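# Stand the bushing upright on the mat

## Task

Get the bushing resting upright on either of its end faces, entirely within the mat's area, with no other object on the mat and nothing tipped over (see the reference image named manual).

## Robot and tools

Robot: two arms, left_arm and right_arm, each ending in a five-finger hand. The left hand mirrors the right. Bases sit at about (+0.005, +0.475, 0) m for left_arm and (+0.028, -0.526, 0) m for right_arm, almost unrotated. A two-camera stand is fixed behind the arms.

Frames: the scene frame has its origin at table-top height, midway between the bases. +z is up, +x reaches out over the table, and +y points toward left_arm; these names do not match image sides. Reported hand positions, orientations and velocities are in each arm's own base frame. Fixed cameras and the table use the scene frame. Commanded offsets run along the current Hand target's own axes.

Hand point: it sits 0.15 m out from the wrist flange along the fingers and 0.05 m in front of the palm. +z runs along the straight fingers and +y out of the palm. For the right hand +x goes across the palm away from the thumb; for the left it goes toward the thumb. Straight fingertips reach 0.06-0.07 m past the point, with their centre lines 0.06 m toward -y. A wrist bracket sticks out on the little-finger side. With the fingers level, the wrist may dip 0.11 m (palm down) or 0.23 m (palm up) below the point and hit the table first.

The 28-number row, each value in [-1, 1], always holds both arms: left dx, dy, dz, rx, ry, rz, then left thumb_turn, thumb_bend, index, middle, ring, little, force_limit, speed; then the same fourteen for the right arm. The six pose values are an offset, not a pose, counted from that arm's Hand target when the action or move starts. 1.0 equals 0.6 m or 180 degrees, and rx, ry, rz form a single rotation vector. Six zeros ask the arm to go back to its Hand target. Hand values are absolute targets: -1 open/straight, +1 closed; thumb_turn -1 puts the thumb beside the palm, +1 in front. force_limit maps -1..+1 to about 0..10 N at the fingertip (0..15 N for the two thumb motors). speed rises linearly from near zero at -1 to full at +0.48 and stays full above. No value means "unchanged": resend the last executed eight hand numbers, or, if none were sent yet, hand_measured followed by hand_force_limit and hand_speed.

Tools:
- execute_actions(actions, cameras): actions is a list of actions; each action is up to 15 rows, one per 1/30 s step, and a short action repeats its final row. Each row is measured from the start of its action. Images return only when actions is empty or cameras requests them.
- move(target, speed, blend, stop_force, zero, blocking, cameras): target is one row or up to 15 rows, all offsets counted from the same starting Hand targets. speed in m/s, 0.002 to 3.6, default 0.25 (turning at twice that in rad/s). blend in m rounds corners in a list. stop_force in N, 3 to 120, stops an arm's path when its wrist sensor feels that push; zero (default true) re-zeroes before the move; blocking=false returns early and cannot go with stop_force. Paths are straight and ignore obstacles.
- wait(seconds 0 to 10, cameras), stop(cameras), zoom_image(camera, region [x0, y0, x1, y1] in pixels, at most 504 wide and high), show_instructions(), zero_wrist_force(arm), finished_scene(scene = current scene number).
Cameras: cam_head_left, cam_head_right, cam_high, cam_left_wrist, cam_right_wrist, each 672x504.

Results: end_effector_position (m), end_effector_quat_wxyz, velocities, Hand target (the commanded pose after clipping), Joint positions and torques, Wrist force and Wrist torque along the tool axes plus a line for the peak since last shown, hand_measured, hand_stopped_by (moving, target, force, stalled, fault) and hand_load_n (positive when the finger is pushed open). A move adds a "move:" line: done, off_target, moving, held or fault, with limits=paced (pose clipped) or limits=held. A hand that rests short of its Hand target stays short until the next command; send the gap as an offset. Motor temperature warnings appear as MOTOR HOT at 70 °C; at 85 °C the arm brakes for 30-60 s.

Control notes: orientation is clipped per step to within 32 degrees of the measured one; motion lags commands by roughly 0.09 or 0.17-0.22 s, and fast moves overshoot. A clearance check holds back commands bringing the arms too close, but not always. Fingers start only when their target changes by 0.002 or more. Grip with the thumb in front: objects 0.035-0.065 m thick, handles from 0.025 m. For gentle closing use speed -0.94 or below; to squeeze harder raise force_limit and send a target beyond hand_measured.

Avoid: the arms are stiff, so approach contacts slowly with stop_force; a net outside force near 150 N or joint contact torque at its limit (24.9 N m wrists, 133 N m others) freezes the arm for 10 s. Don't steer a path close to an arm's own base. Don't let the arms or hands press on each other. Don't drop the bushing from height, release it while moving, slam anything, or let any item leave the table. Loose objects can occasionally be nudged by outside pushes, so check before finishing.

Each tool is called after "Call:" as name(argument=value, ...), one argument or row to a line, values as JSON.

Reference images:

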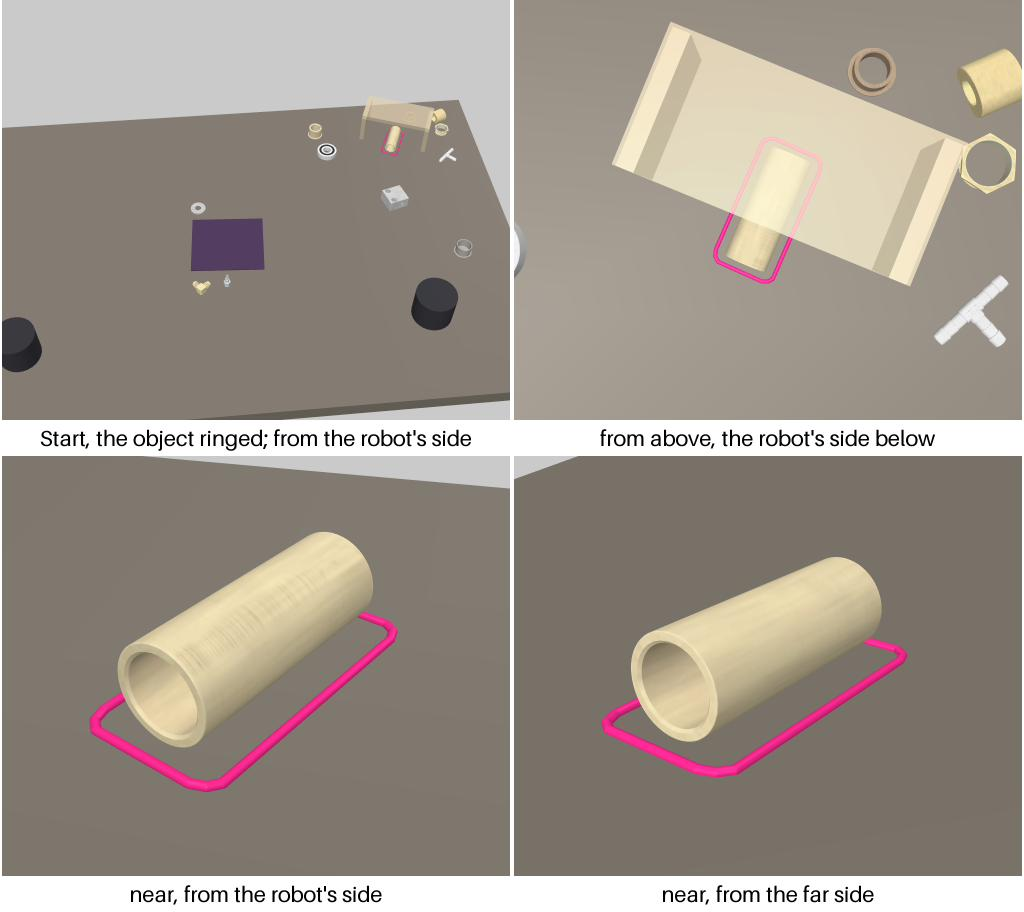

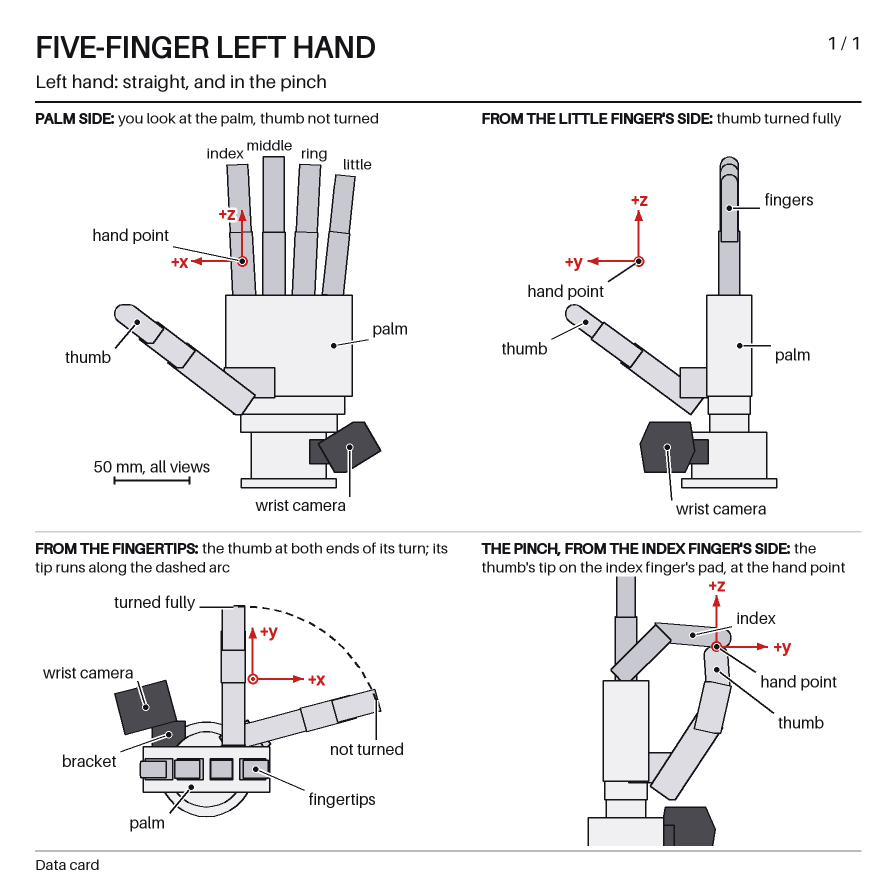

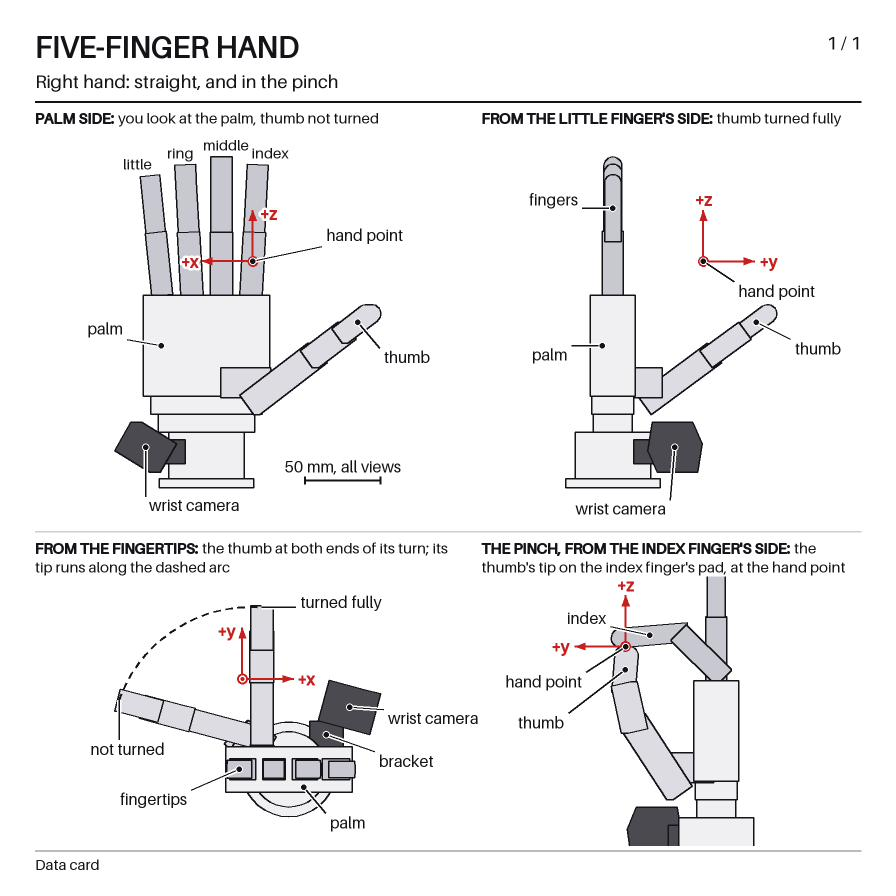

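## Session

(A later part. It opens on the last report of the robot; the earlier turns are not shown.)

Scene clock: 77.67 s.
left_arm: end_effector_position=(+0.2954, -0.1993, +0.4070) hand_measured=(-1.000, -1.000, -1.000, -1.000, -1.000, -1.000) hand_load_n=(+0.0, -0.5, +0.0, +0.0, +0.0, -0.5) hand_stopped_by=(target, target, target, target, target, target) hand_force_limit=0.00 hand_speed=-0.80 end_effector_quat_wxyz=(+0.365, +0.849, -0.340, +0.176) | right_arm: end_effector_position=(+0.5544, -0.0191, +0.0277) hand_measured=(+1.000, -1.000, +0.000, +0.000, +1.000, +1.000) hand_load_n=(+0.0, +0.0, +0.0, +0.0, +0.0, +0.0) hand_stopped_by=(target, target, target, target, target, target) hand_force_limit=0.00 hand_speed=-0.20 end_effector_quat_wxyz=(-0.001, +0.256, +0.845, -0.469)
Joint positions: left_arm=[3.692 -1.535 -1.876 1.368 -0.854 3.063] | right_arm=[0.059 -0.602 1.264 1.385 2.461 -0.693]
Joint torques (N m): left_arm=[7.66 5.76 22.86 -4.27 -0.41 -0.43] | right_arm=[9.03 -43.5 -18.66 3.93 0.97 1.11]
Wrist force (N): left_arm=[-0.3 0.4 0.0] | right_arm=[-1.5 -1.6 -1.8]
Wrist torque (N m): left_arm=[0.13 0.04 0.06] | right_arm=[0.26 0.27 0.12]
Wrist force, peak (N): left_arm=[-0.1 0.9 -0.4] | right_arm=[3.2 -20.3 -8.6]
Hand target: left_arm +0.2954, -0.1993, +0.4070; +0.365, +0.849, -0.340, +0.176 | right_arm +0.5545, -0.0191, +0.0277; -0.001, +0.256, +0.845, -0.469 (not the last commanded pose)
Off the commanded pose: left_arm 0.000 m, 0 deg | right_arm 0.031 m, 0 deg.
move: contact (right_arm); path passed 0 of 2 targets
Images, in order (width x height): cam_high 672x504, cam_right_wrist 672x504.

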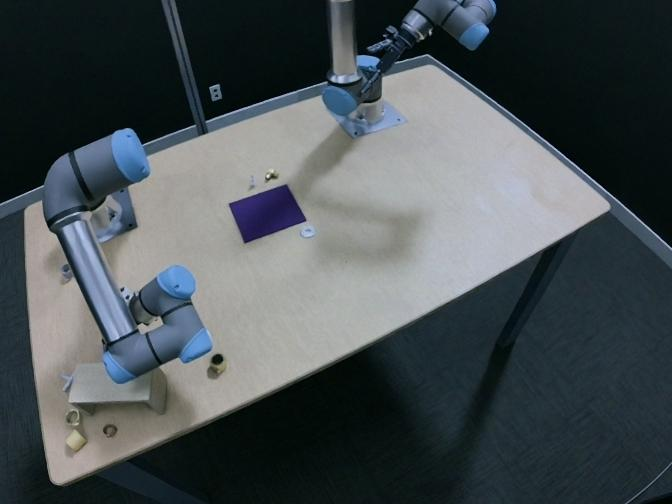

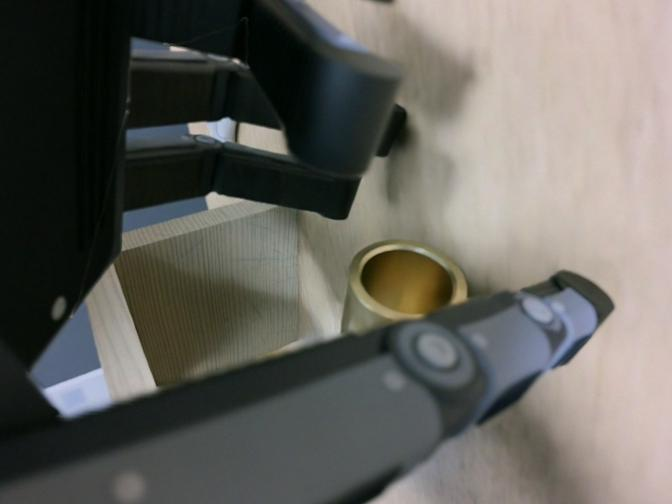

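Call:
move(
  target=[0,0,0,0,0,0,-1,-1,-1,-1,-1,-1,0,-0.8,-0.0016,-0.0053,-0.0037,0,0,0,1,-1,0,0,-1,-1,0.0,-0.2],
  speed=0.05,
)

Call:
move(
  target=[0,0,0,0,0,0,-1,-1,-1,-1,-1,-1,0,-0.8,-0.0454,0.0093,0.0067,0,0,0,1,-1,0,0,-1,-1,0.0,-0.2],
  speed=0.04,
  stop_force=6,
  cameras=["cam_right_wrist"],
)

Scene clock: 81.63 s.
left_arm: end_effector_position=(+0.2954, -0.1993, +0.4070) hand_measured=(-1.000, -1.000, -1.000, -1.000, -1.000, -1.000) hand_load_n=(+0.0, +0.0, +0.0, +0.0, +0.0, +0.0) hand_stopped_by=(target, target, target, target, target, target) hand_force_limit=0.00 hand_speed=-0.80 end_effector_quat_wxyz=(+0.365, +0.849, -0.340, +0.176) | right_arm: end_effector_position=(+0.5545, -0.0191, +0.0317) hand_measured=(+1.000, -1.000, +0.000, +0.000, -1.000, -1.000) hand_load_n=(+0.0, +0.0, +0.0, +0.0, +0.0, +0.0) hand_stopped_by=(target, target, target, target, target, target) hand_force_limit=0.00 hand_speed=-0.20 end_effector_quat_wxyz=(-0.001, +0.256, +0.845, -0.469)
Joint positions: left_arm=[3.692 -1.535 -1.876 1.368 -0.854 3.063] | right_arm=[0.059 -0.608 1.264 1.391 2.461 -0.693]
Joint torques (N m): left_arm=[7.87 5.91 23.66 -4.18 -0.62 -0.72] | right_arm=[-0.54 -46 -20.08 -0.16 3.14 -0.77]
Wrist force (N): left_arm=[0.0 0.3 0.0] | right_arm=[-1.6 3.9 -0.5]
Wrist torque (N m): left_arm=[0.12 0.00 0.07] | right_arm=[0.41 0.25 0.27]
Wrist force, peak (N): left_arm=[-0.3 0.8 -0.3] | right_arm=[-1.9 4.1 -0.1]
Hand target: left_arm +0.2954, -0.1993, +0.4070; +0.365, +0.849, -0.340, +0.176 | right_arm +0.5545, -0.0192, +0.0317; -0.001, +0.256, +0.845, -0.469
Off the commanded pose: left_arm 0.000 m, 0 deg | right_arm 0.000 m, 0 deg.
move: done

Scene clock: 83.37 s.
left_arm: end_effector_position=(+0.2954, -0.1993, +0.4070) hand_measured=(-1.000, -1.000, -1.000, -1.000, -1.000, -1.000) hand_load_n=(+0.0, -0.5, +0.0, +0.0, +0.0, +0.0) hand_stopped_by=(target, target, target, target, target, target) hand_force_limit=0.00 hand_speed=-0.80 end_effector_quat_wxyz=(+0.365, +0.849, -0.340, +0.176) | right_arm: end_effector_position=(+0.5796, -0.0318, +0.0315) hand_measured=(+1.000, -1.000, +0.000, +0.000, -1.000, -1.000) hand_load_n=(+0.0, +0.0, +0.0, +0.0, +0.0, +0.0) hand_stopped_by=(target, target, target, target, target, target) hand_force_limit=0.00 hand_speed=-0.20 end_effector_quat_wxyz=(-0.001, +0.256, +0.845, -0.469)
Joint positions: left_arm=[3.692 -1.535 -1.876 1.368 -0.854 3.063] | right_arm=[0.035 -0.566 1.167 1.419 2.472 -0.727]
Joint torques (N m): left_arm=[6.88 6.84 23.09 -4.15 -0.55 -0.77] | right_arm=[9.24 -62.28 -14.32 -0.35 -1.2 1.34]
Wrist force (N): left_arm=[-0.1 0.4 -0.1] | right_arm=[-1.6 3.6 -0.3]
Wrist torque (N m): left_arm=[0.14 0.01 0.06] | right_arm=[0.36 0.24 0.34]
Wrist force, peak (N): left_arm=[-0.4 0.9 -0.1] | right_arm=[-1.4 4.2 -0.4]
Hand target: left_arm +0.2954, -0.1993, +0.4070; +0.365, +0.849, -0.340, +0.176 | right_arm +0.5796, -0.0318, +0.0315; -0.001, +0.256, +0.845, -0.469
Off the commanded pose: left_arm 0.000 m, 0 deg | right_arm 0.000 m, 0 deg.
move: done
Images, in order (width x height): cam_right_wrist 672x504.

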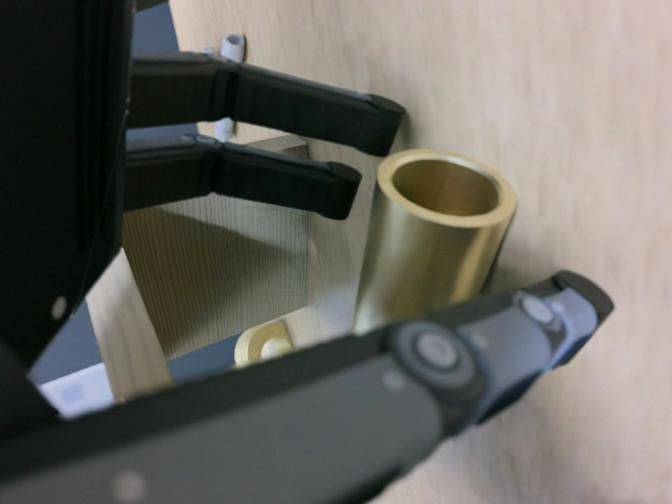

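Call:
move(
  target=[
    [0,0,0,0,0,0,-1,-1,-1,-1,-1,-1,0,-0.8,-0.003,0.0045,0.0035,0,0,0,1,-1,0,0,-1,-1,0.0,-0.2],
    [0,0,0,0,0,0,-1,-1,-1,-1,-1,-1,0,-0.8,-0.003,0.0045,0.0035,0,0,0,1,0.1,0.1,0.1,-1,-1,0.0,-0.85],
  ],
  speed=0.03,
)

Call:
wait(
  seconds=0.5,
  cameras=["cam_right_wrist"],
)

Scene clock: 87.80 s.
left_arm: end_effector_position=(+0.2954, -0.1993, +0.4070) hand_measured=(-1.000, -1.000, -1.000, -1.000, -1.000, -1.000) hand_load_n=(+0.0, +0.0, +0.0, +0.0, +0.0, +0.0) hand_stopped_by=(target, target, target, target, target, target) hand_force_limit=0.00 hand_speed=-0.80 end_effector_quat_wxyz=(+0.365, +0.849, -0.340, +0.176) | right_arm: end_effector_position=(+0.5818, -0.0331, +0.0287) hand_measured=(+1.000, -0.626, +0.100, +0.100, -1.000, -1.000) hand_load_n=(+2.0, +7.5, +0.0, +7.5, +0.0, +0.0) hand_stopped_by=(target, force, target, target, target, target) hand_force_limit=0.00 hand_speed=-0.85 end_effector_quat_wxyz=(-0.001, +0.256, +0.845, -0.469)
Joint positions: left_arm=[3.692 -1.535 -1.876 1.368 -0.854 3.063] | right_arm=[0.033 -0.558 1.158 1.417 2.473 -0.73]
Joint torques (N m): left_arm=[6.46 6.75 23.69 -4.18 -0.5 -0.86] | right_arm=[7.14 -61.49 -7.67 4.51 0.03 0.63]
Wrist force (N): left_arm=[-0.3 0.5 -0.1] | right_arm=[-1.4 4.6 0.4]
Wrist torque (N m): left_arm=[0.15 0.04 0.05] | right_arm=[0.37 0.21 0.37]
Wrist force, peak (N): left_arm=[-0.4 0.8 -0.2] | right_arm=[-1.1 5.1 0.3]
Hand target: left_arm +0.2954, -0.1993, +0.4070; +0.365, +0.849, -0.340, +0.176 | right_arm +0.5818, -0.0331, +0.0287; -0.001, +0.256, +0.845, -0.469
Off the commanded pose: left_arm 0.000 m, 0 deg | right_arm 0.000 m, 0 deg.
move: done

Scene clock: 88.30 s.
left_arm: end_effector_position=(+0.2954, -0.1993, +0.4070) hand_measured=(-1.000, -1.000, -1.000, -1.000, -1.000, -1.000) hand_load_n=(+0.0, +0.0, +0.0, +0.0, +0.0, +0.0) hand_stopped_by=(target, target, target, target, target, target) hand_force_limit=0.00 hand_speed=-0.80 end_effector_quat_wxyz=(+0.365, +0.849, -0.340, +0.176) | right_arm: end_effector_position=(+0.5818, -0.0331, +0.0287) hand_measured=(+1.000, -0.626, +0.100, +0.100, -1.000, -1.000) hand_load_n=(+2.0, +7.5, +0.0, +8.0, +0.0, -0.5) hand_stopped_by=(target, force, target, target, target, target) hand_force_limit=0.00 hand_speed=-0.85 end_effector_quat_wxyz=(-0.001, +0.256, +0.845, -0.469)
Joint positions: left_arm=[3.692 -1.535 -1.876 1.368 -0.854 3.063] | right_arm=[0.033 -0.558 1.158 1.417 2.473 -0.73]
Joint torques (N m): left_arm=[6.28 6.7 23.4 -4.05 -0.51 -0.96] | right_arm=[7.71 -61.26 -9.17 4.4 -0.58 0.43]
Wrist force (N): left_arm=[-0.2 0.3 0.0] | right_arm=[-1.3 4.6 0.2]
Wrist torque (N m): left_arm=[0.12 0.02 0.06] | right_arm=[0.37 0.21 0.37]
Wrist force, peak (N): left_arm=[-0.6 0.6 0.0] | right_arm=[-1.5 5.3 0.3]
Hand target: left_arm +0.2954, -0.1993, +0.4070; +0.365, +0.849, -0.340, +0.176 | right_arm +0.5818, -0.0331, +0.0287; -0.001, +0.256, +0.845, -0.469
Off the commanded pose: left_arm 0.000 m, 0 deg | right_arm 0.000 m, 0 deg.
wait: 0.50 s; at rest by 0.17 s
Images, in order (width x height): cam_right_wrist 672x504.

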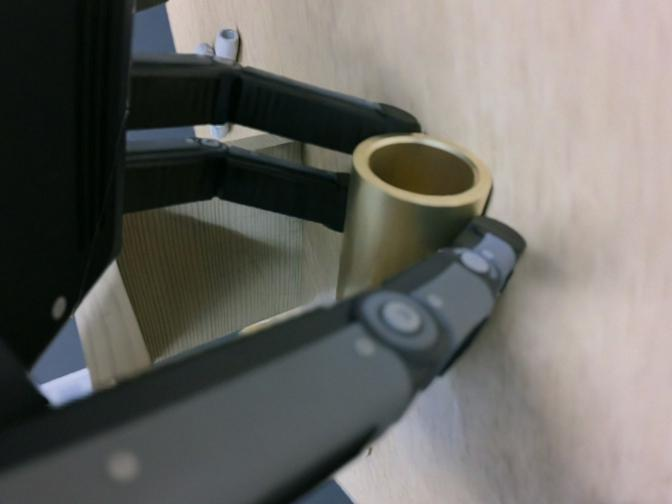

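Call:
move(
  target=[0,0,0,0,0,0,-1,-1,-1,-1,-1,-1,0,-0.8,0.086,-0.018,-0.0125,0,0,0,1,0.1,0.1,0.1,-1,-1,0.0,-0.85],
  speed=0.06,
  cameras=["cam_right_wrist","cam_high"],
)

Call:
zoom_image(
  camera="cam_high",
  region=[20, 280, 220, 480],
)

Scene clock: 91.43 s.
left_arm: end_effector_position=(+0.2954, -0.1993, +0.4070) hand_measured=(-1.000, -1.000, -1.000, -1.000, -1.000, -1.000) hand_load_n=(+0.0, -0.5, +0.0, +0.0, +0.0, +0.0) hand_stopped_by=(target, target, target, target, target, target) hand_force_limit=0.00 hand_speed=-0.80 end_effector_quat_wxyz=(+0.365, +0.849, -0.340, +0.176) | right_arm: end_effector_position=(+0.5341, -0.0093, +0.0291) hand_measured=(+1.000, -0.626, +0.100, +0.100, -1.000, -1.000) hand_load_n=(+2.5, +7.5, +0.0, +7.5, +0.0, +0.0) hand_stopped_by=(target, force, target, target, target, target) hand_force_limit=0.00 hand_speed=-0.85 end_effector_quat_wxyz=(-0.001, +0.256, +0.845, -0.469)
Joint positions: left_arm=[3.692 -1.535 -1.876 1.368 -0.854 3.063] | right_arm=[0.079 -0.636 1.337 1.367 2.452 -0.665]
Joint torques (N m): left_arm=[6.6 7.01 23.14 -4.02 -0.61 -0.72] | right_arm=[-7.9 -47.21 -13.27 4.59 3.85 -1.4]
Wrist force (N): left_arm=[-0.2 0.7 -0.2] | right_arm=[-1.5 4.8 0.4]
Wrist torque (N m): left_arm=[0.18 0.03 0.05] | right_arm=[0.41 0.24 0.31]
Wrist force, peak (N): left_arm=[-0.2 1.0 -0.1] | right_arm=[-1.9 5.3 0.6]
Hand target: left_arm +0.2954, -0.1993, +0.4070; +0.365, +0.849, -0.340, +0.176 | right_arm +0.5341, -0.0094, +0.0291; -0.001, +0.256, +0.845, -0.469
Off the commanded pose: left_arm 0.000 m, 0 deg | right_arm 0.000 m, 0 deg.
move: done
Images, in order (width x height): cam_high 672x504, cam_right_wrist 672x504.

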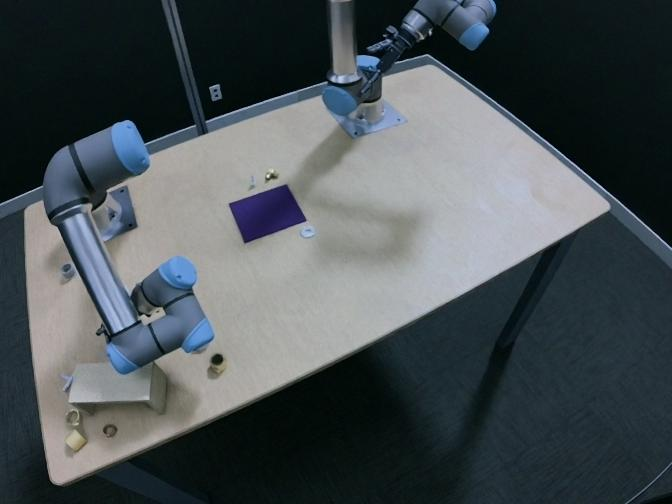

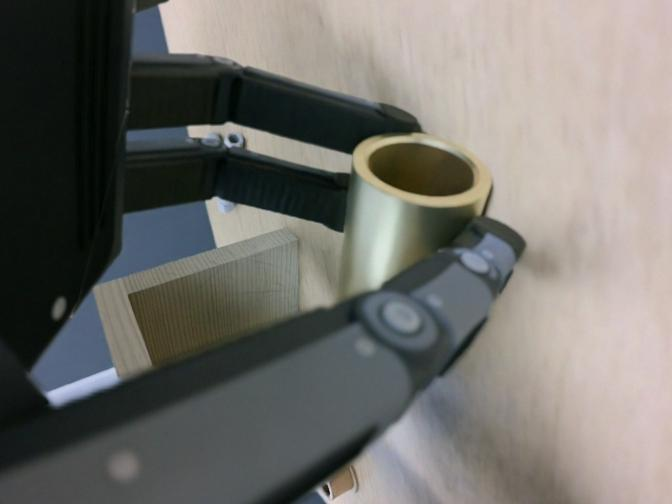

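Scaled by 2.520 from the camera's 672x504 image, which has a finer 960x720 frame.

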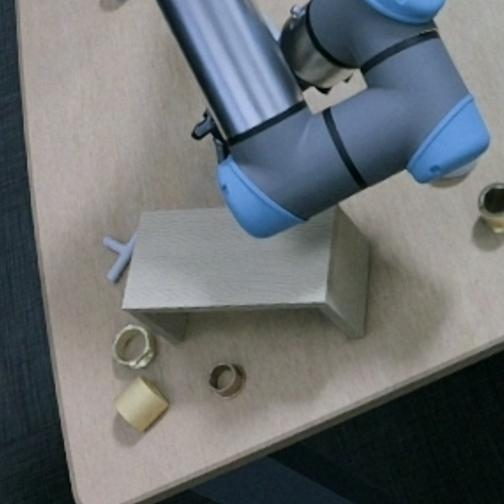

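Call:
move(
  target=[
    [0,0,0,0,0,0,-1,-1,-1,-1,-1,-1,0,-0.8,0,0,0,0,0,0,1,-1,0,0,-1,-1,0.0,-0.6],
    [0,0,0,0,0,0,-1,-1,-1,-1,-1,-1,0,-0.8,-0.0355,0.0073,0.005,0,0,0,1,-1,0,0,-1,-1,0.0,-0.6],
    [0,0,0,0,0,0,-1,-1,-1,-1,-1,-1,0,-0.8,-0.0355,0.0073,0.005,0,0,0,1,0.1,0.1,0.1,-1,-1,0.0,-0.85],
  ],
  speed=0.05,
)

Call:
wait(
  seconds=0.3,
  cameras=["cam_right_wrist"],
)

Scene clock: 98.13 s.
left_arm: end_effector_position=(+0.2954, -0.1993, +0.4070) hand_measured=(-1.000, -1.000, -1.000, -1.000, -1.000, -1.000) hand_load_n=(+0.0, +0.0, +0.0, +0.0, +0.0, +0.0) hand_stopped_by=(target, target, target, target, target, target) hand_force_limit=0.00 hand_speed=-0.80 end_effector_quat_wxyz=(+0.365, +0.849, -0.340, +0.176) | right_arm: end_effector_position=(+0.5538, -0.0191, +0.0290) hand_measured=(+1.000, -0.626, +0.100, +0.100, -1.000, -1.000) hand_load_n=(+2.0, +7.5, +0.0, +8.0, +0.0, +0.0) hand_stopped_by=(target, force, target, target, target, target) hand_force_limit=0.00 hand_speed=-0.85 end_effector_quat_wxyz=(-0.001, +0.256, +0.845, -0.469)
Joint positions: left_arm=[3.692 -1.535 -1.876 1.368 -0.854 3.063] | right_arm=[0.059 -0.606 1.267 1.386 2.461 -0.692]
Joint torques (N m): left_arm=[5.8 6.9 22.47 -4.05 -0.52 -0.69] | right_arm=[3.97 -57.73 -18.77 1.99 1.6 1.36]
Wrist force (N): left_arm=[-0.3 0.5 -0.2] | right_arm=[-1.1 5.4 0.7]
Wrist torque (N m): left_arm=[0.16 0.02 0.05] | right_arm=[0.46 0.20 0.38]
Wrist force, peak (N): left_arm=[-0.7 0.7 0.0] | right_arm=[-1.6 5.6 0.5]
Hand target: left_arm +0.2954, -0.1993, +0.4070; +0.365, +0.849, -0.340, +0.176 | right_arm +0.5538, -0.0191, +0.0290; -0.001, +0.256, +0.845, -0.469
Off the commanded pose: left_arm 0.000 m, 0 deg | right_arm 0.000 m, 0 deg.
move: done

Scene clock: 98.43 s.
left_arm: end_effector_position=(+0.2954, -0.1993, +0.4070) hand_measured=(-1.000, -1.000, -1.000, -1.000, -1.000, -1.000) hand_load_n=(+0.0, +0.0, +0.0, +0.0, +0.0, +0.0) hand_stopped_by=(target, target, target, target, target, target) hand_force_limit=0.00 hand_speed=-0.80 end_effector_quat_wxyz=(+0.365, +0.849, -0.340, +0.176) | right_arm: end_effector_position=(+0.5538, -0.0191, +0.0290) hand_measured=(+1.000, -0.626, +0.100, +0.100, -1.000, -1.000) hand_load_n=(+2.0, +7.5, +0.0, +8.0, +0.0, +0.0) hand_stopped_by=(target, force, target, target, target, target) hand_force_limit=0.00 hand_speed=-0.85 end_effector_quat_wxyz=(-0.001, +0.256, +0.845, -0.469)
Joint positions: left_arm=[3.692 -1.535 -1.876 1.368 -0.854 3.063] | right_arm=[0.059 -0.606 1.267 1.386 2.461 -0.692]
Joint torques (N m): left_arm=[5.02 6.99 23.34 -4.13 -0.5 -0.75] | right_arm=[3.77 -58.59 -19.15 2.39 2.2 1.44]
Wrist force (N): left_arm=[0.0 0.5 -0.2] | right_arm=[-1.1 5.7 1.0]
Wrist torque (N m): left_arm=[0.16 -0.01 0.06] | right_arm=[0.48 0.19 0.38]
Wrist force, peak (N): left_arm=[-0.2 0.8 0.2] | right_arm=[-1.6 5.7 0.6]
Hand target: left_arm +0.2954, -0.1993, +0.4070; +0.365, +0.849, -0.340, +0.176 | right_arm +0.5538, -0.0191, +0.0290; -0.001, +0.256, +0.845, -0.469
Off the commanded pose: left_arm 0.000 m, 0 deg | right_arm 0.000 m, 0 deg.
wait: 0.30 s; at rest by 0.17 s
Images, in order (width x height): cam_right_wrist 672x504.

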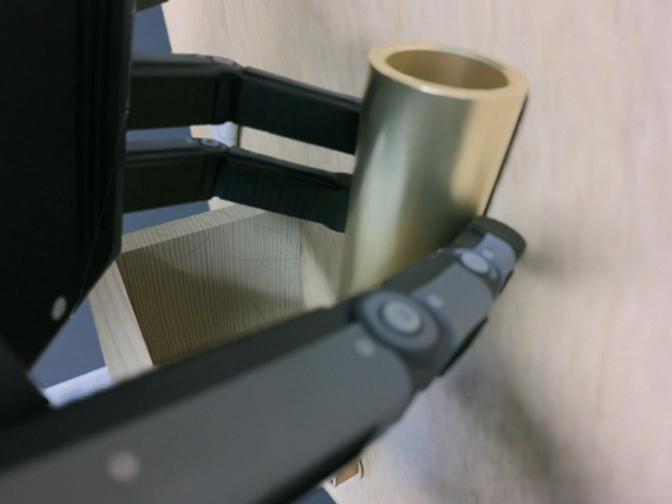

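Call:
move(
  target=[
    [0,0,0,0,0,0,-1,-1,-1,-1,-1,-1,0,-0.8,0,0,0,0,0,0,1,0.1,0.25,0.1,-1,-1,0.0,-0.9],
    [0,0,0,0,0,0,-1,-1,-1,-1,-1,-1,0,-0.8,0.0467,-0.0157,-0.01,0,0,0,1,0.1,0.25,0.1,-1,-1,0.0,-0.9],
    [0.001,-0.017,-0.26,0,0,0,-1,-1,-1,-1,-1,-1,0,-0.8,0.0415,-0.3135,-0.229,0,0,0,1,0.1,0.25,0.1,-1,-1,0.0,-0.9],
  ],
  speed=0.12,
  blend=[0, 0.01, 0],
  cameras=["cam_right_wrist","cam_high"],
)

Call:
zoom_image(
  camera="cam_high",
  region=[20, 240, 260, 480],
)

Scene clock: 109.47 s.
left_arm: end_effector_position=(+0.2951, -0.0990, +0.4904) hand_measured=(-1.000, -1.000, -1.000, -1.000, -1.000, -1.000) hand_load_n=(+0.0, +0.0, +0.0, +0.0, +0.0, +0.0) hand_stopped_by=(target, target, target, target, target, target) hand_force_limit=0.00 hand_speed=-0.80 end_effector_quat_wxyz=(+0.365, +0.849, -0.340, +0.176) | right_arm: end_effector_position=(+0.4938, +0.0141, +0.1997) hand_measured=(+1.000, -0.628, +0.144, +0.100, -1.000, -1.000) hand_load_n=(-0.5, +10.0, +4.5, +4.5, +0.0, -0.5) hand_stopped_by=(target, force, force, target, target, target) hand_force_limit=0.00 hand_speed=-0.90 end_effector_quat_wxyz=(-0.001, +0.256, +0.845, -0.469)
Joint positions: left_arm=[3.963 -1.549 -1.685 1.016 -0.999 3.35] | right_arm=[0.13 -0.923 1.381 1.662 2.426 -0.597]
Joint torques (N m): left_arm=[-8.98 23.61 5.73 -2.93 2.38 -1.35] | right_arm=[-4.91 -39.06 -9.73 -0.15 1.81 -0.11]
Wrist force (N): left_arm=[-0.3 0.0 0.3] | right_arm=[-1.1 5.7 1.1]
Wrist torque (N m): left_arm=[0.05 0.08 -0.02] | right_arm=[0.44 0.23 0.27]
Wrist force, peak (N): left_arm=[-0.3 0.9 0.5] | right_arm=[-0.6 8.3 2.4]
Hand target: left_arm +0.2951, -0.0990, +0.4904; +0.365, +0.849, -0.340, +0.176 (not the last commanded pose) | right_arm +0.4938, +0.0140, +0.1997; -0.001, +0.256, +0.845, -0.469 (not the last commanded pose)
Off the commanded pose: left_arm 0.026 m, 0 deg | right_arm 0.051 m, 0 deg.
move: held (right_arm; a check stopped the path), off_target (left_arm; braked when a check withheld steps of right_arm); path passed 2 of 3 targets; limits=held
pose unreachable (right arm): on one or more control steps of this call, first in action 0 (counted from 0), this arm could not follow its commanded pose, so it was not sent that pose on those steps. It may still have moved: this result reports where it is.
cause: moving toward the commanded pose would bring two parts of the arm too close to each other (joints 4 (wrist 1) to 6 (wrist 3) lie between them).
Images, in order (width x height): cam_high 672x504, cam_right_wrist 672x504.

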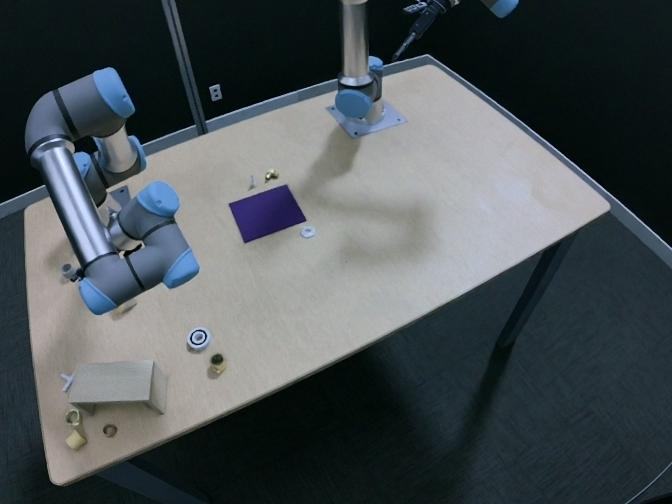

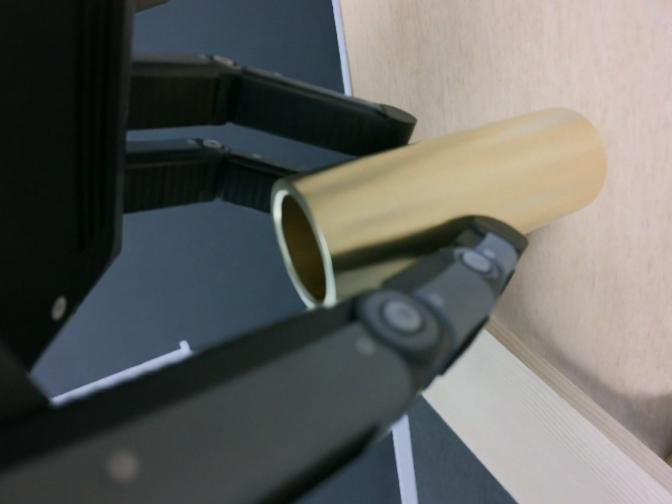

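Scaled by 2.100 from the camera's 672x504 image, which has a finer 960x720 frame.

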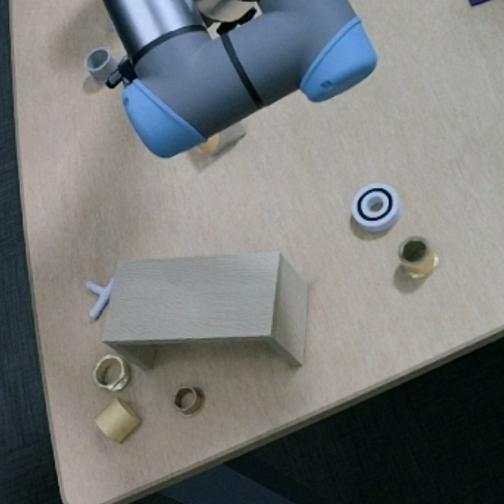

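Call:
move(
  target=[0,0,0,0,0,0,-1,-1,-1,-1,-1,-1,0,-0.8,0.862,0.196,-0.654,-0.121,-0.397,-0.2785,1,0.1,0.25,0.1,-1,-1,0.0,-0.9],
  speed=0.22,
  cameras=["cam_right_wrist","cam_high","cam_head_left"],
)

Call:
zoom_image(
  camera="cam_head_left",
  region=[180, 330, 380, 504],
)

Call:
zoom_image(
  camera="cam_high",
  region=[190, 120, 350, 280],
)

Scene clock: 123.30 s.
left_arm: end_effector_position=(+0.2951, -0.0990, +0.4904) hand_measured=(-1.000, -1.000, -1.000, -1.000, -1.000, -1.000) hand_load_n=(+0.0, -0.5, +0.0, +0.0, +0.0, +0.0) hand_stopped_by=(target, target, target, target, target, target) hand_force_limit=0.00 hand_speed=-0.80 end_effector_quat_wxyz=(+0.365, +0.849, -0.340, +0.176) | right_arm: end_effector_position=(+0.1902, +0.5997, +0.2022) hand_measured=(+1.000, -0.628, +0.144, +0.100, -1.000, -1.000) hand_load_n=(+0.5, +8.0, +2.5, +6.0, +0.0, +0.0) hand_stopped_by=(target, force, force, target, target, target) hand_force_limit=0.00 hand_speed=-0.90 end_effector_quat_wxyz=(+0.333, -0.415, +0.779, -0.331)
Joint positions: left_arm=[3.963 -1.549 -1.685 1.016 -0.999 3.35] | right_arm=[1.343 -0.761 0.974 1.454 2.545 -1.156]
Joint torques (N m): left_arm=[-11.09 23.81 4.4 -3.73 1.91 -0.04] | right_arm=[1.96 -52.04 -26.27 4.41 -0.76 -1.1]
Wrist force (N): left_arm=[-0.4 0.2 0.1] | right_arm=[-1.5 5.8 0.9]
Wrist torque (N m): left_arm=[0.09 0.10 -0.03] | right_arm=[0.48 0.28 0.27]
Wrist force, peak (N): left_arm=[-0.7 0.4 0.2] | right_arm=[-1.9 6.9 -0.2]
Hand target: left_arm +0.2951, -0.0990, +0.4904; +0.365, +0.849, -0.340, +0.176 | right_arm +0.1901, +0.5998, +0.2022; +0.333, -0.415, +0.779, -0.331
Off the commanded pose: left_arm 0.000 m, 0 deg | right_arm 0.000 m, 0 deg.
move: done
Images, in order (width x height): cam_head_left 672x504, cam_high 672x504, cam_right_wrist 672x504.

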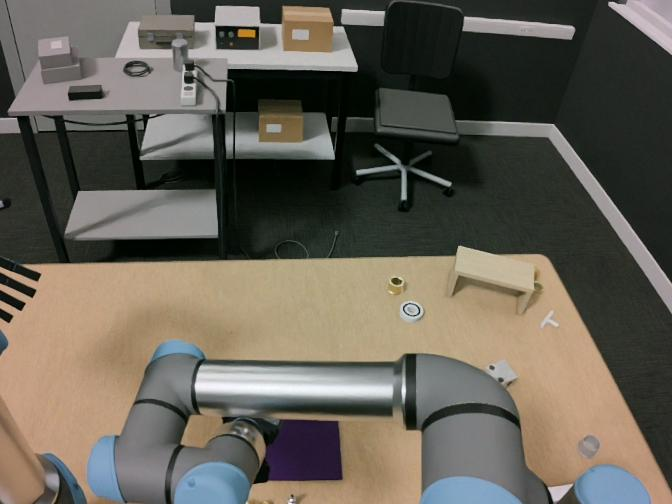

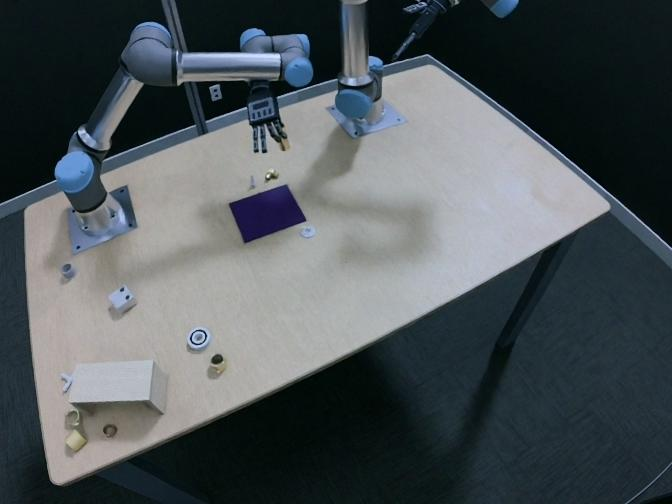

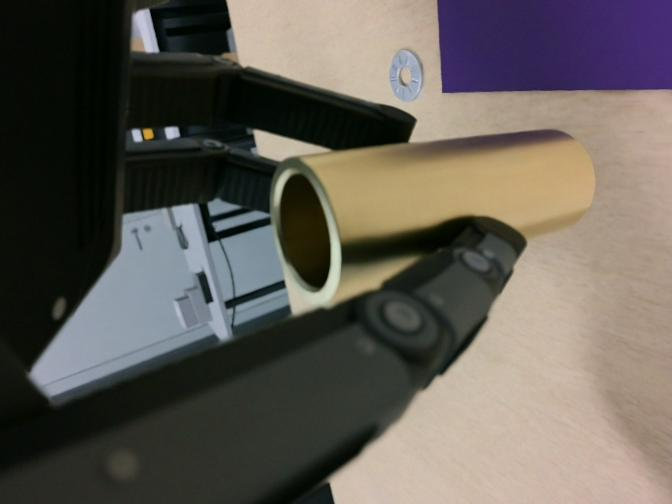

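Scaled by 2.520 from the camera's 672x504 image, which has a finer 960x720 frame.

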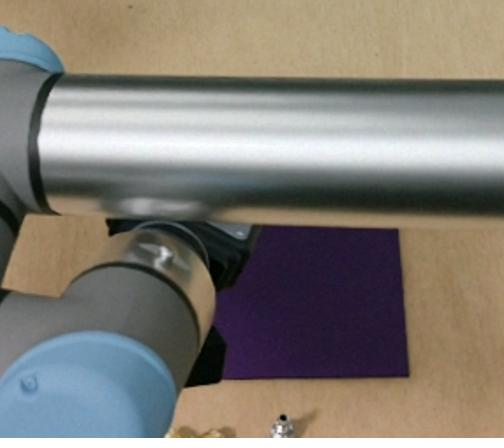

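Scaled by 3.150 from the camera's 672x504 image, which has a finer 960x720 frame.

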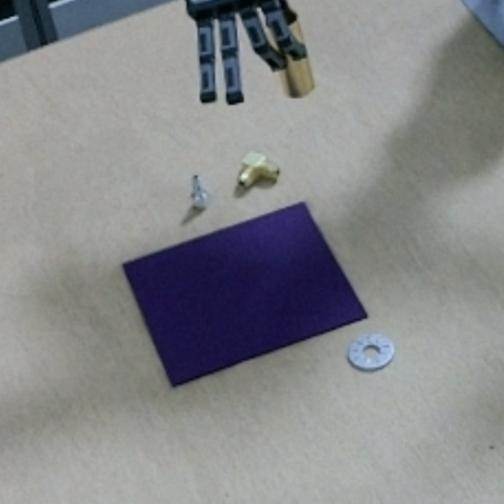

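Call:
move(
  target=[0,0,0,0,0,0,-1,-1,-1,-1,-1,-1,0,-0.8,0.102,-0.019,0.288,0.052,-0.004,-0.0167,1,0.1,0.25,0.1,-1,-1,0.0,-0.9],
  speed=0.15,
  cameras=["cam_right_wrist","cam_high","cam_head_left","cam_head_right"],
)

Call:
zoom_image(
  camera="cam_high",
  region=[200, 120, 340, 260],
)

Scene clock: 130.27 s.
left_arm: end_effector_position=(+0.2951, -0.0990, +0.4904) hand_measured=(-1.000, -1.000, -1.000, -1.000, -1.000, -1.000) hand_load_n=(+0.0, +0.0, +0.0, +0.0, +0.0, +0.0) hand_stopped_by=(target, target, target, target, target, target) hand_force_limit=0.00 hand_speed=-0.80 end_effector_quat_wxyz=(+0.365, +0.849, -0.340, +0.176) | right_arm: end_effector_position=(+0.3056, +0.5003, +0.0997) hand_measured=(+1.000, -0.628, +0.144, +0.100, -1.000, -1.000) hand_load_n=(+0.5, +8.5, +2.0, +6.0, +0.0, +0.0) hand_stopped_by=(target, force, force, target, target, target) hand_force_limit=0.00 hand_speed=-0.90 end_effector_quat_wxyz=(+0.362, -0.409, +0.737, -0.399)
Joint positions: left_arm=[3.963 -1.549 -1.685 1.016 -0.999 3.35] | right_arm=[1.136 -0.848 1.404 0.787 2.697 -1.592]
Joint torques (N m): left_arm=[-10.98 23.31 3.87 -2.89 1.9 -0.91] | right_arm=[1.65 -40.88 -15.48 -0.1 0.19 -0.78]
Wrist force (N): left_arm=[-0.2 -0.1 0.2] | right_arm=[-1.8 6.4 0.4]
Wrist torque (N m): left_arm=[0.02 0.07 -0.01] | right_arm=[0.50 0.35 0.30]
Wrist force, peak (N): left_arm=[-0.8 0.2 0.4] | right_arm=[-0.9 7.1 1.8]
Hand target: left_arm +0.2951, -0.0990, +0.4904; +0.365, +0.849, -0.340, +0.176 | right_arm +0.3056, +0.5003, +0.0996; +0.362, -0.409, +0.736, -0.399
Off the commanded pose: left_arm 0.000 m, 0 deg | right_arm 0.000 m, 0 deg.
move: done
Images, in order (width x height): cam_head_left 672x504, cam_head_right 672x504, cam_high 672x504, cam_right_wrist 672x504.

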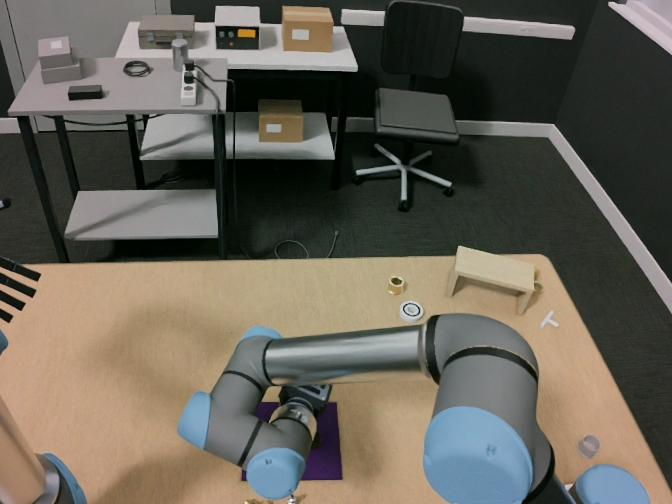

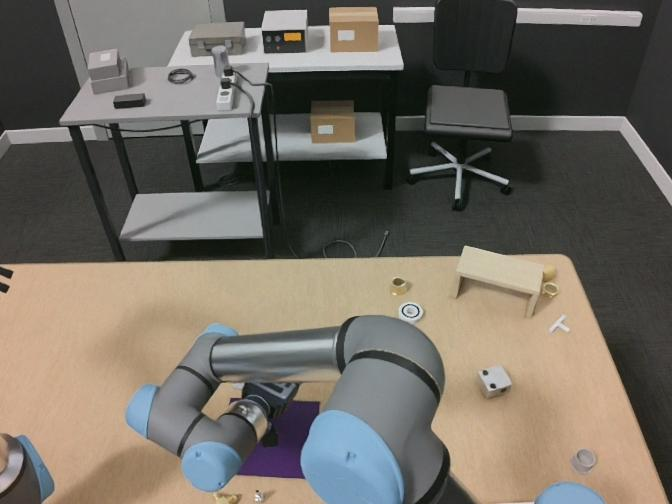

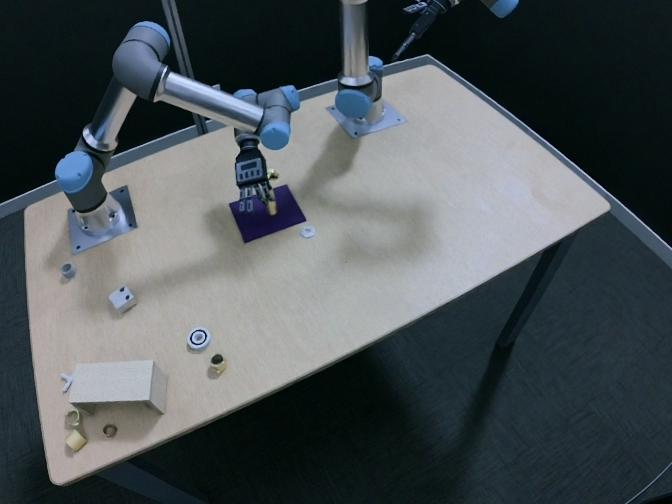

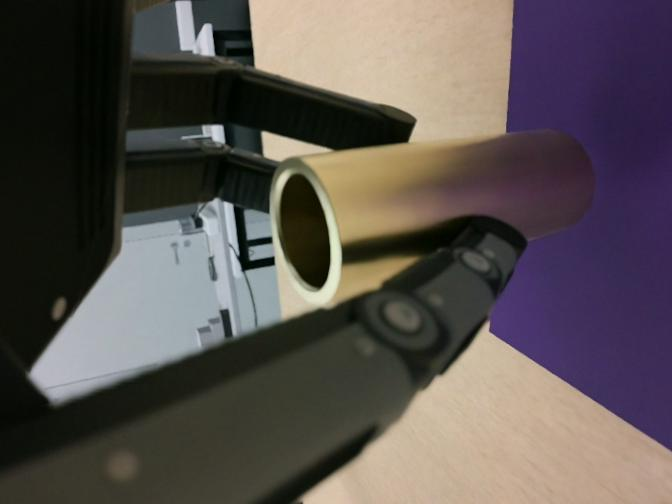

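Scaled by 3.600 from the camera's 672x504 image, which has a finer 960x720 frame.

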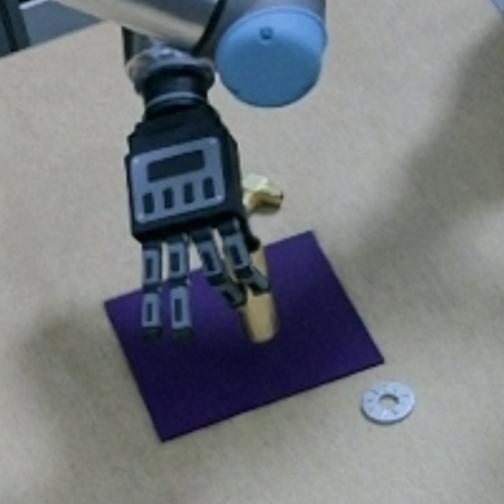

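Call:
zoom_image(
  camera="cam_high",
  region=[250, 180, 290, 220],
)

Call:
zoom_image(
  camera="cam_head_right",
  region=[200, 370, 340, 500],
)

Scaled by 12.600 from the camera's 672x504 image, which has a finer 960x720 frame.

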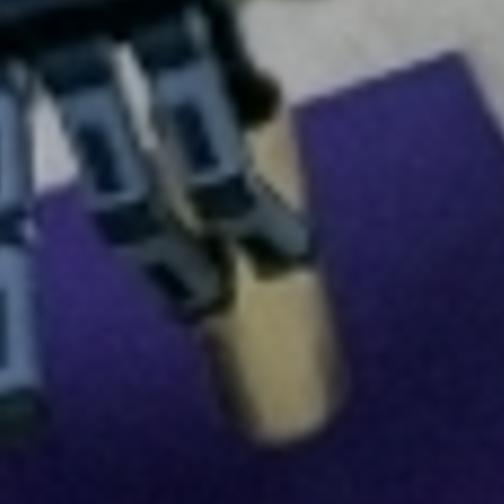

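Scaled by 3.600 from the camera's 672x504 image, which has a finer 960x720 frame.

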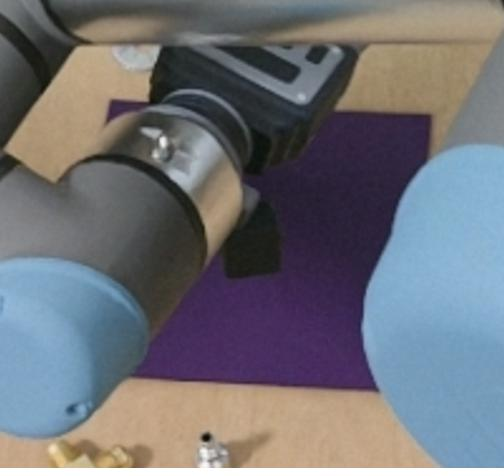

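Call:
move(
  target=[0,0,0,0,0,0,-1,-1,-1,-1,-1,-1,0,-0.8,0.0224,0.0958,0.0456,0,0,0,1,0.1,0.25,0.1,-1,-1,0.0,-0.9],
  speed=0.014,
  stop_force=4,
  cameras=["cam_high","cam_right_wrist"],
)

Call:
zoom_image(
  camera="cam_high",
  region=[230, 170, 310, 250],
)

Scene clock: 139.33 s.
left_arm: end_effector_position=(+0.2951, -0.0990, +0.4904) hand_measured=(-1.000, -1.000, -1.000, -1.000, -1.000, -1.000) hand_load_n=(+0.0, +0.0, +0.0, +0.0, +0.0, +0.0) hand_stopped_by=(target, target, target, target, target, target) hand_force_limit=0.00 hand_speed=-0.80 end_effector_quat_wxyz=(+0.365, +0.849, -0.340, +0.176) | right_arm: end_effector_position=(+0.3056, +0.5003, +0.0705) hand_measured=(+1.000, -0.628, +0.144, +0.100, -1.000, -1.000) hand_load_n=(+0.5, +7.5, +2.5, +6.0, +0.0, +0.0) hand_stopped_by=(target, force, force, target, target, target) hand_force_limit=0.00 hand_speed=-0.90 end_effector_quat_wxyz=(+0.362, -0.409, +0.736, -0.399)
Joint positions: left_arm=[3.963 -1.549 -1.685 1.016 -0.999 3.35] | right_arm=[1.136 -0.809 1.421 0.731 2.697 -1.592]
Joint torques (N m): left_arm=[-11.21 24.42 4.13 -2.53 1.85 -1.58] | right_arm=[-5.83 -54.1 -21.42 4.11 2.1 -1.16]
Wrist force (N): left_arm=[-0.3 0.2 0.1] | right_arm=[-2.3 2.2 -0.8]
Wrist torque (N m): left_arm=[0.08 0.09 -0.03] | right_arm=[0.29 0.31 0.26]
Wrist force, peak (N): left_arm=[-0.8 0.1 -0.1] | right_arm=[-1.5 6.7 0.3]
Hand target: left_arm +0.2951, -0.0990, +0.4904; +0.365, +0.849, -0.340, +0.176 | right_arm +0.3056, +0.5003, +0.0705; +0.362, -0.409, +0.736, -0.399 (not the last commanded pose)
Off the commanded pose: left_arm 0.000 m, 0 deg | right_arm 0.036 m, 0 deg.
move: contact (right_arm)
Images, in order (width x height): cam_high 672x504, cam_right_wrist 672x504.

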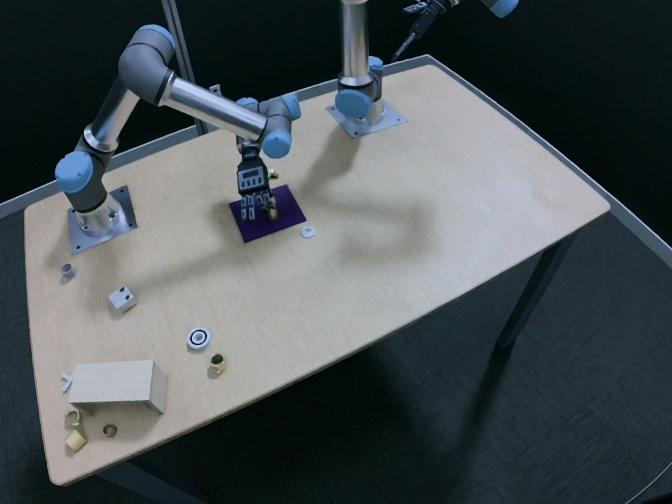

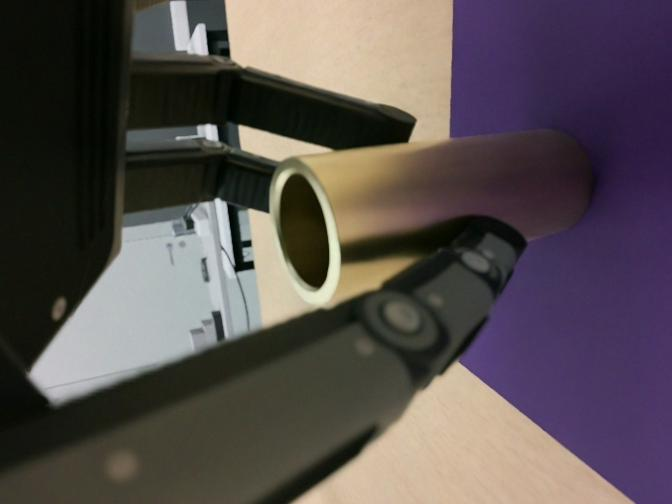

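Scaled by 6.300 from the camera's 672x504 image, which has a finer 960x720 frame.

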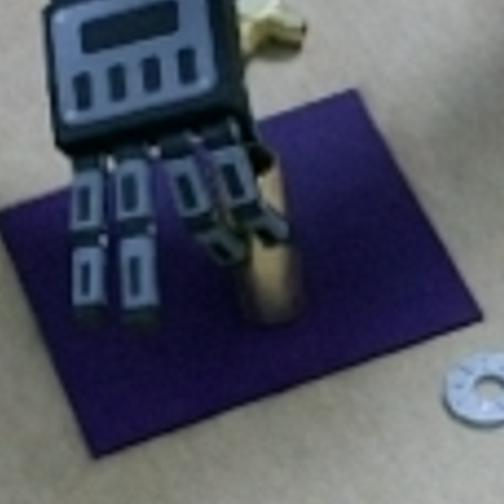

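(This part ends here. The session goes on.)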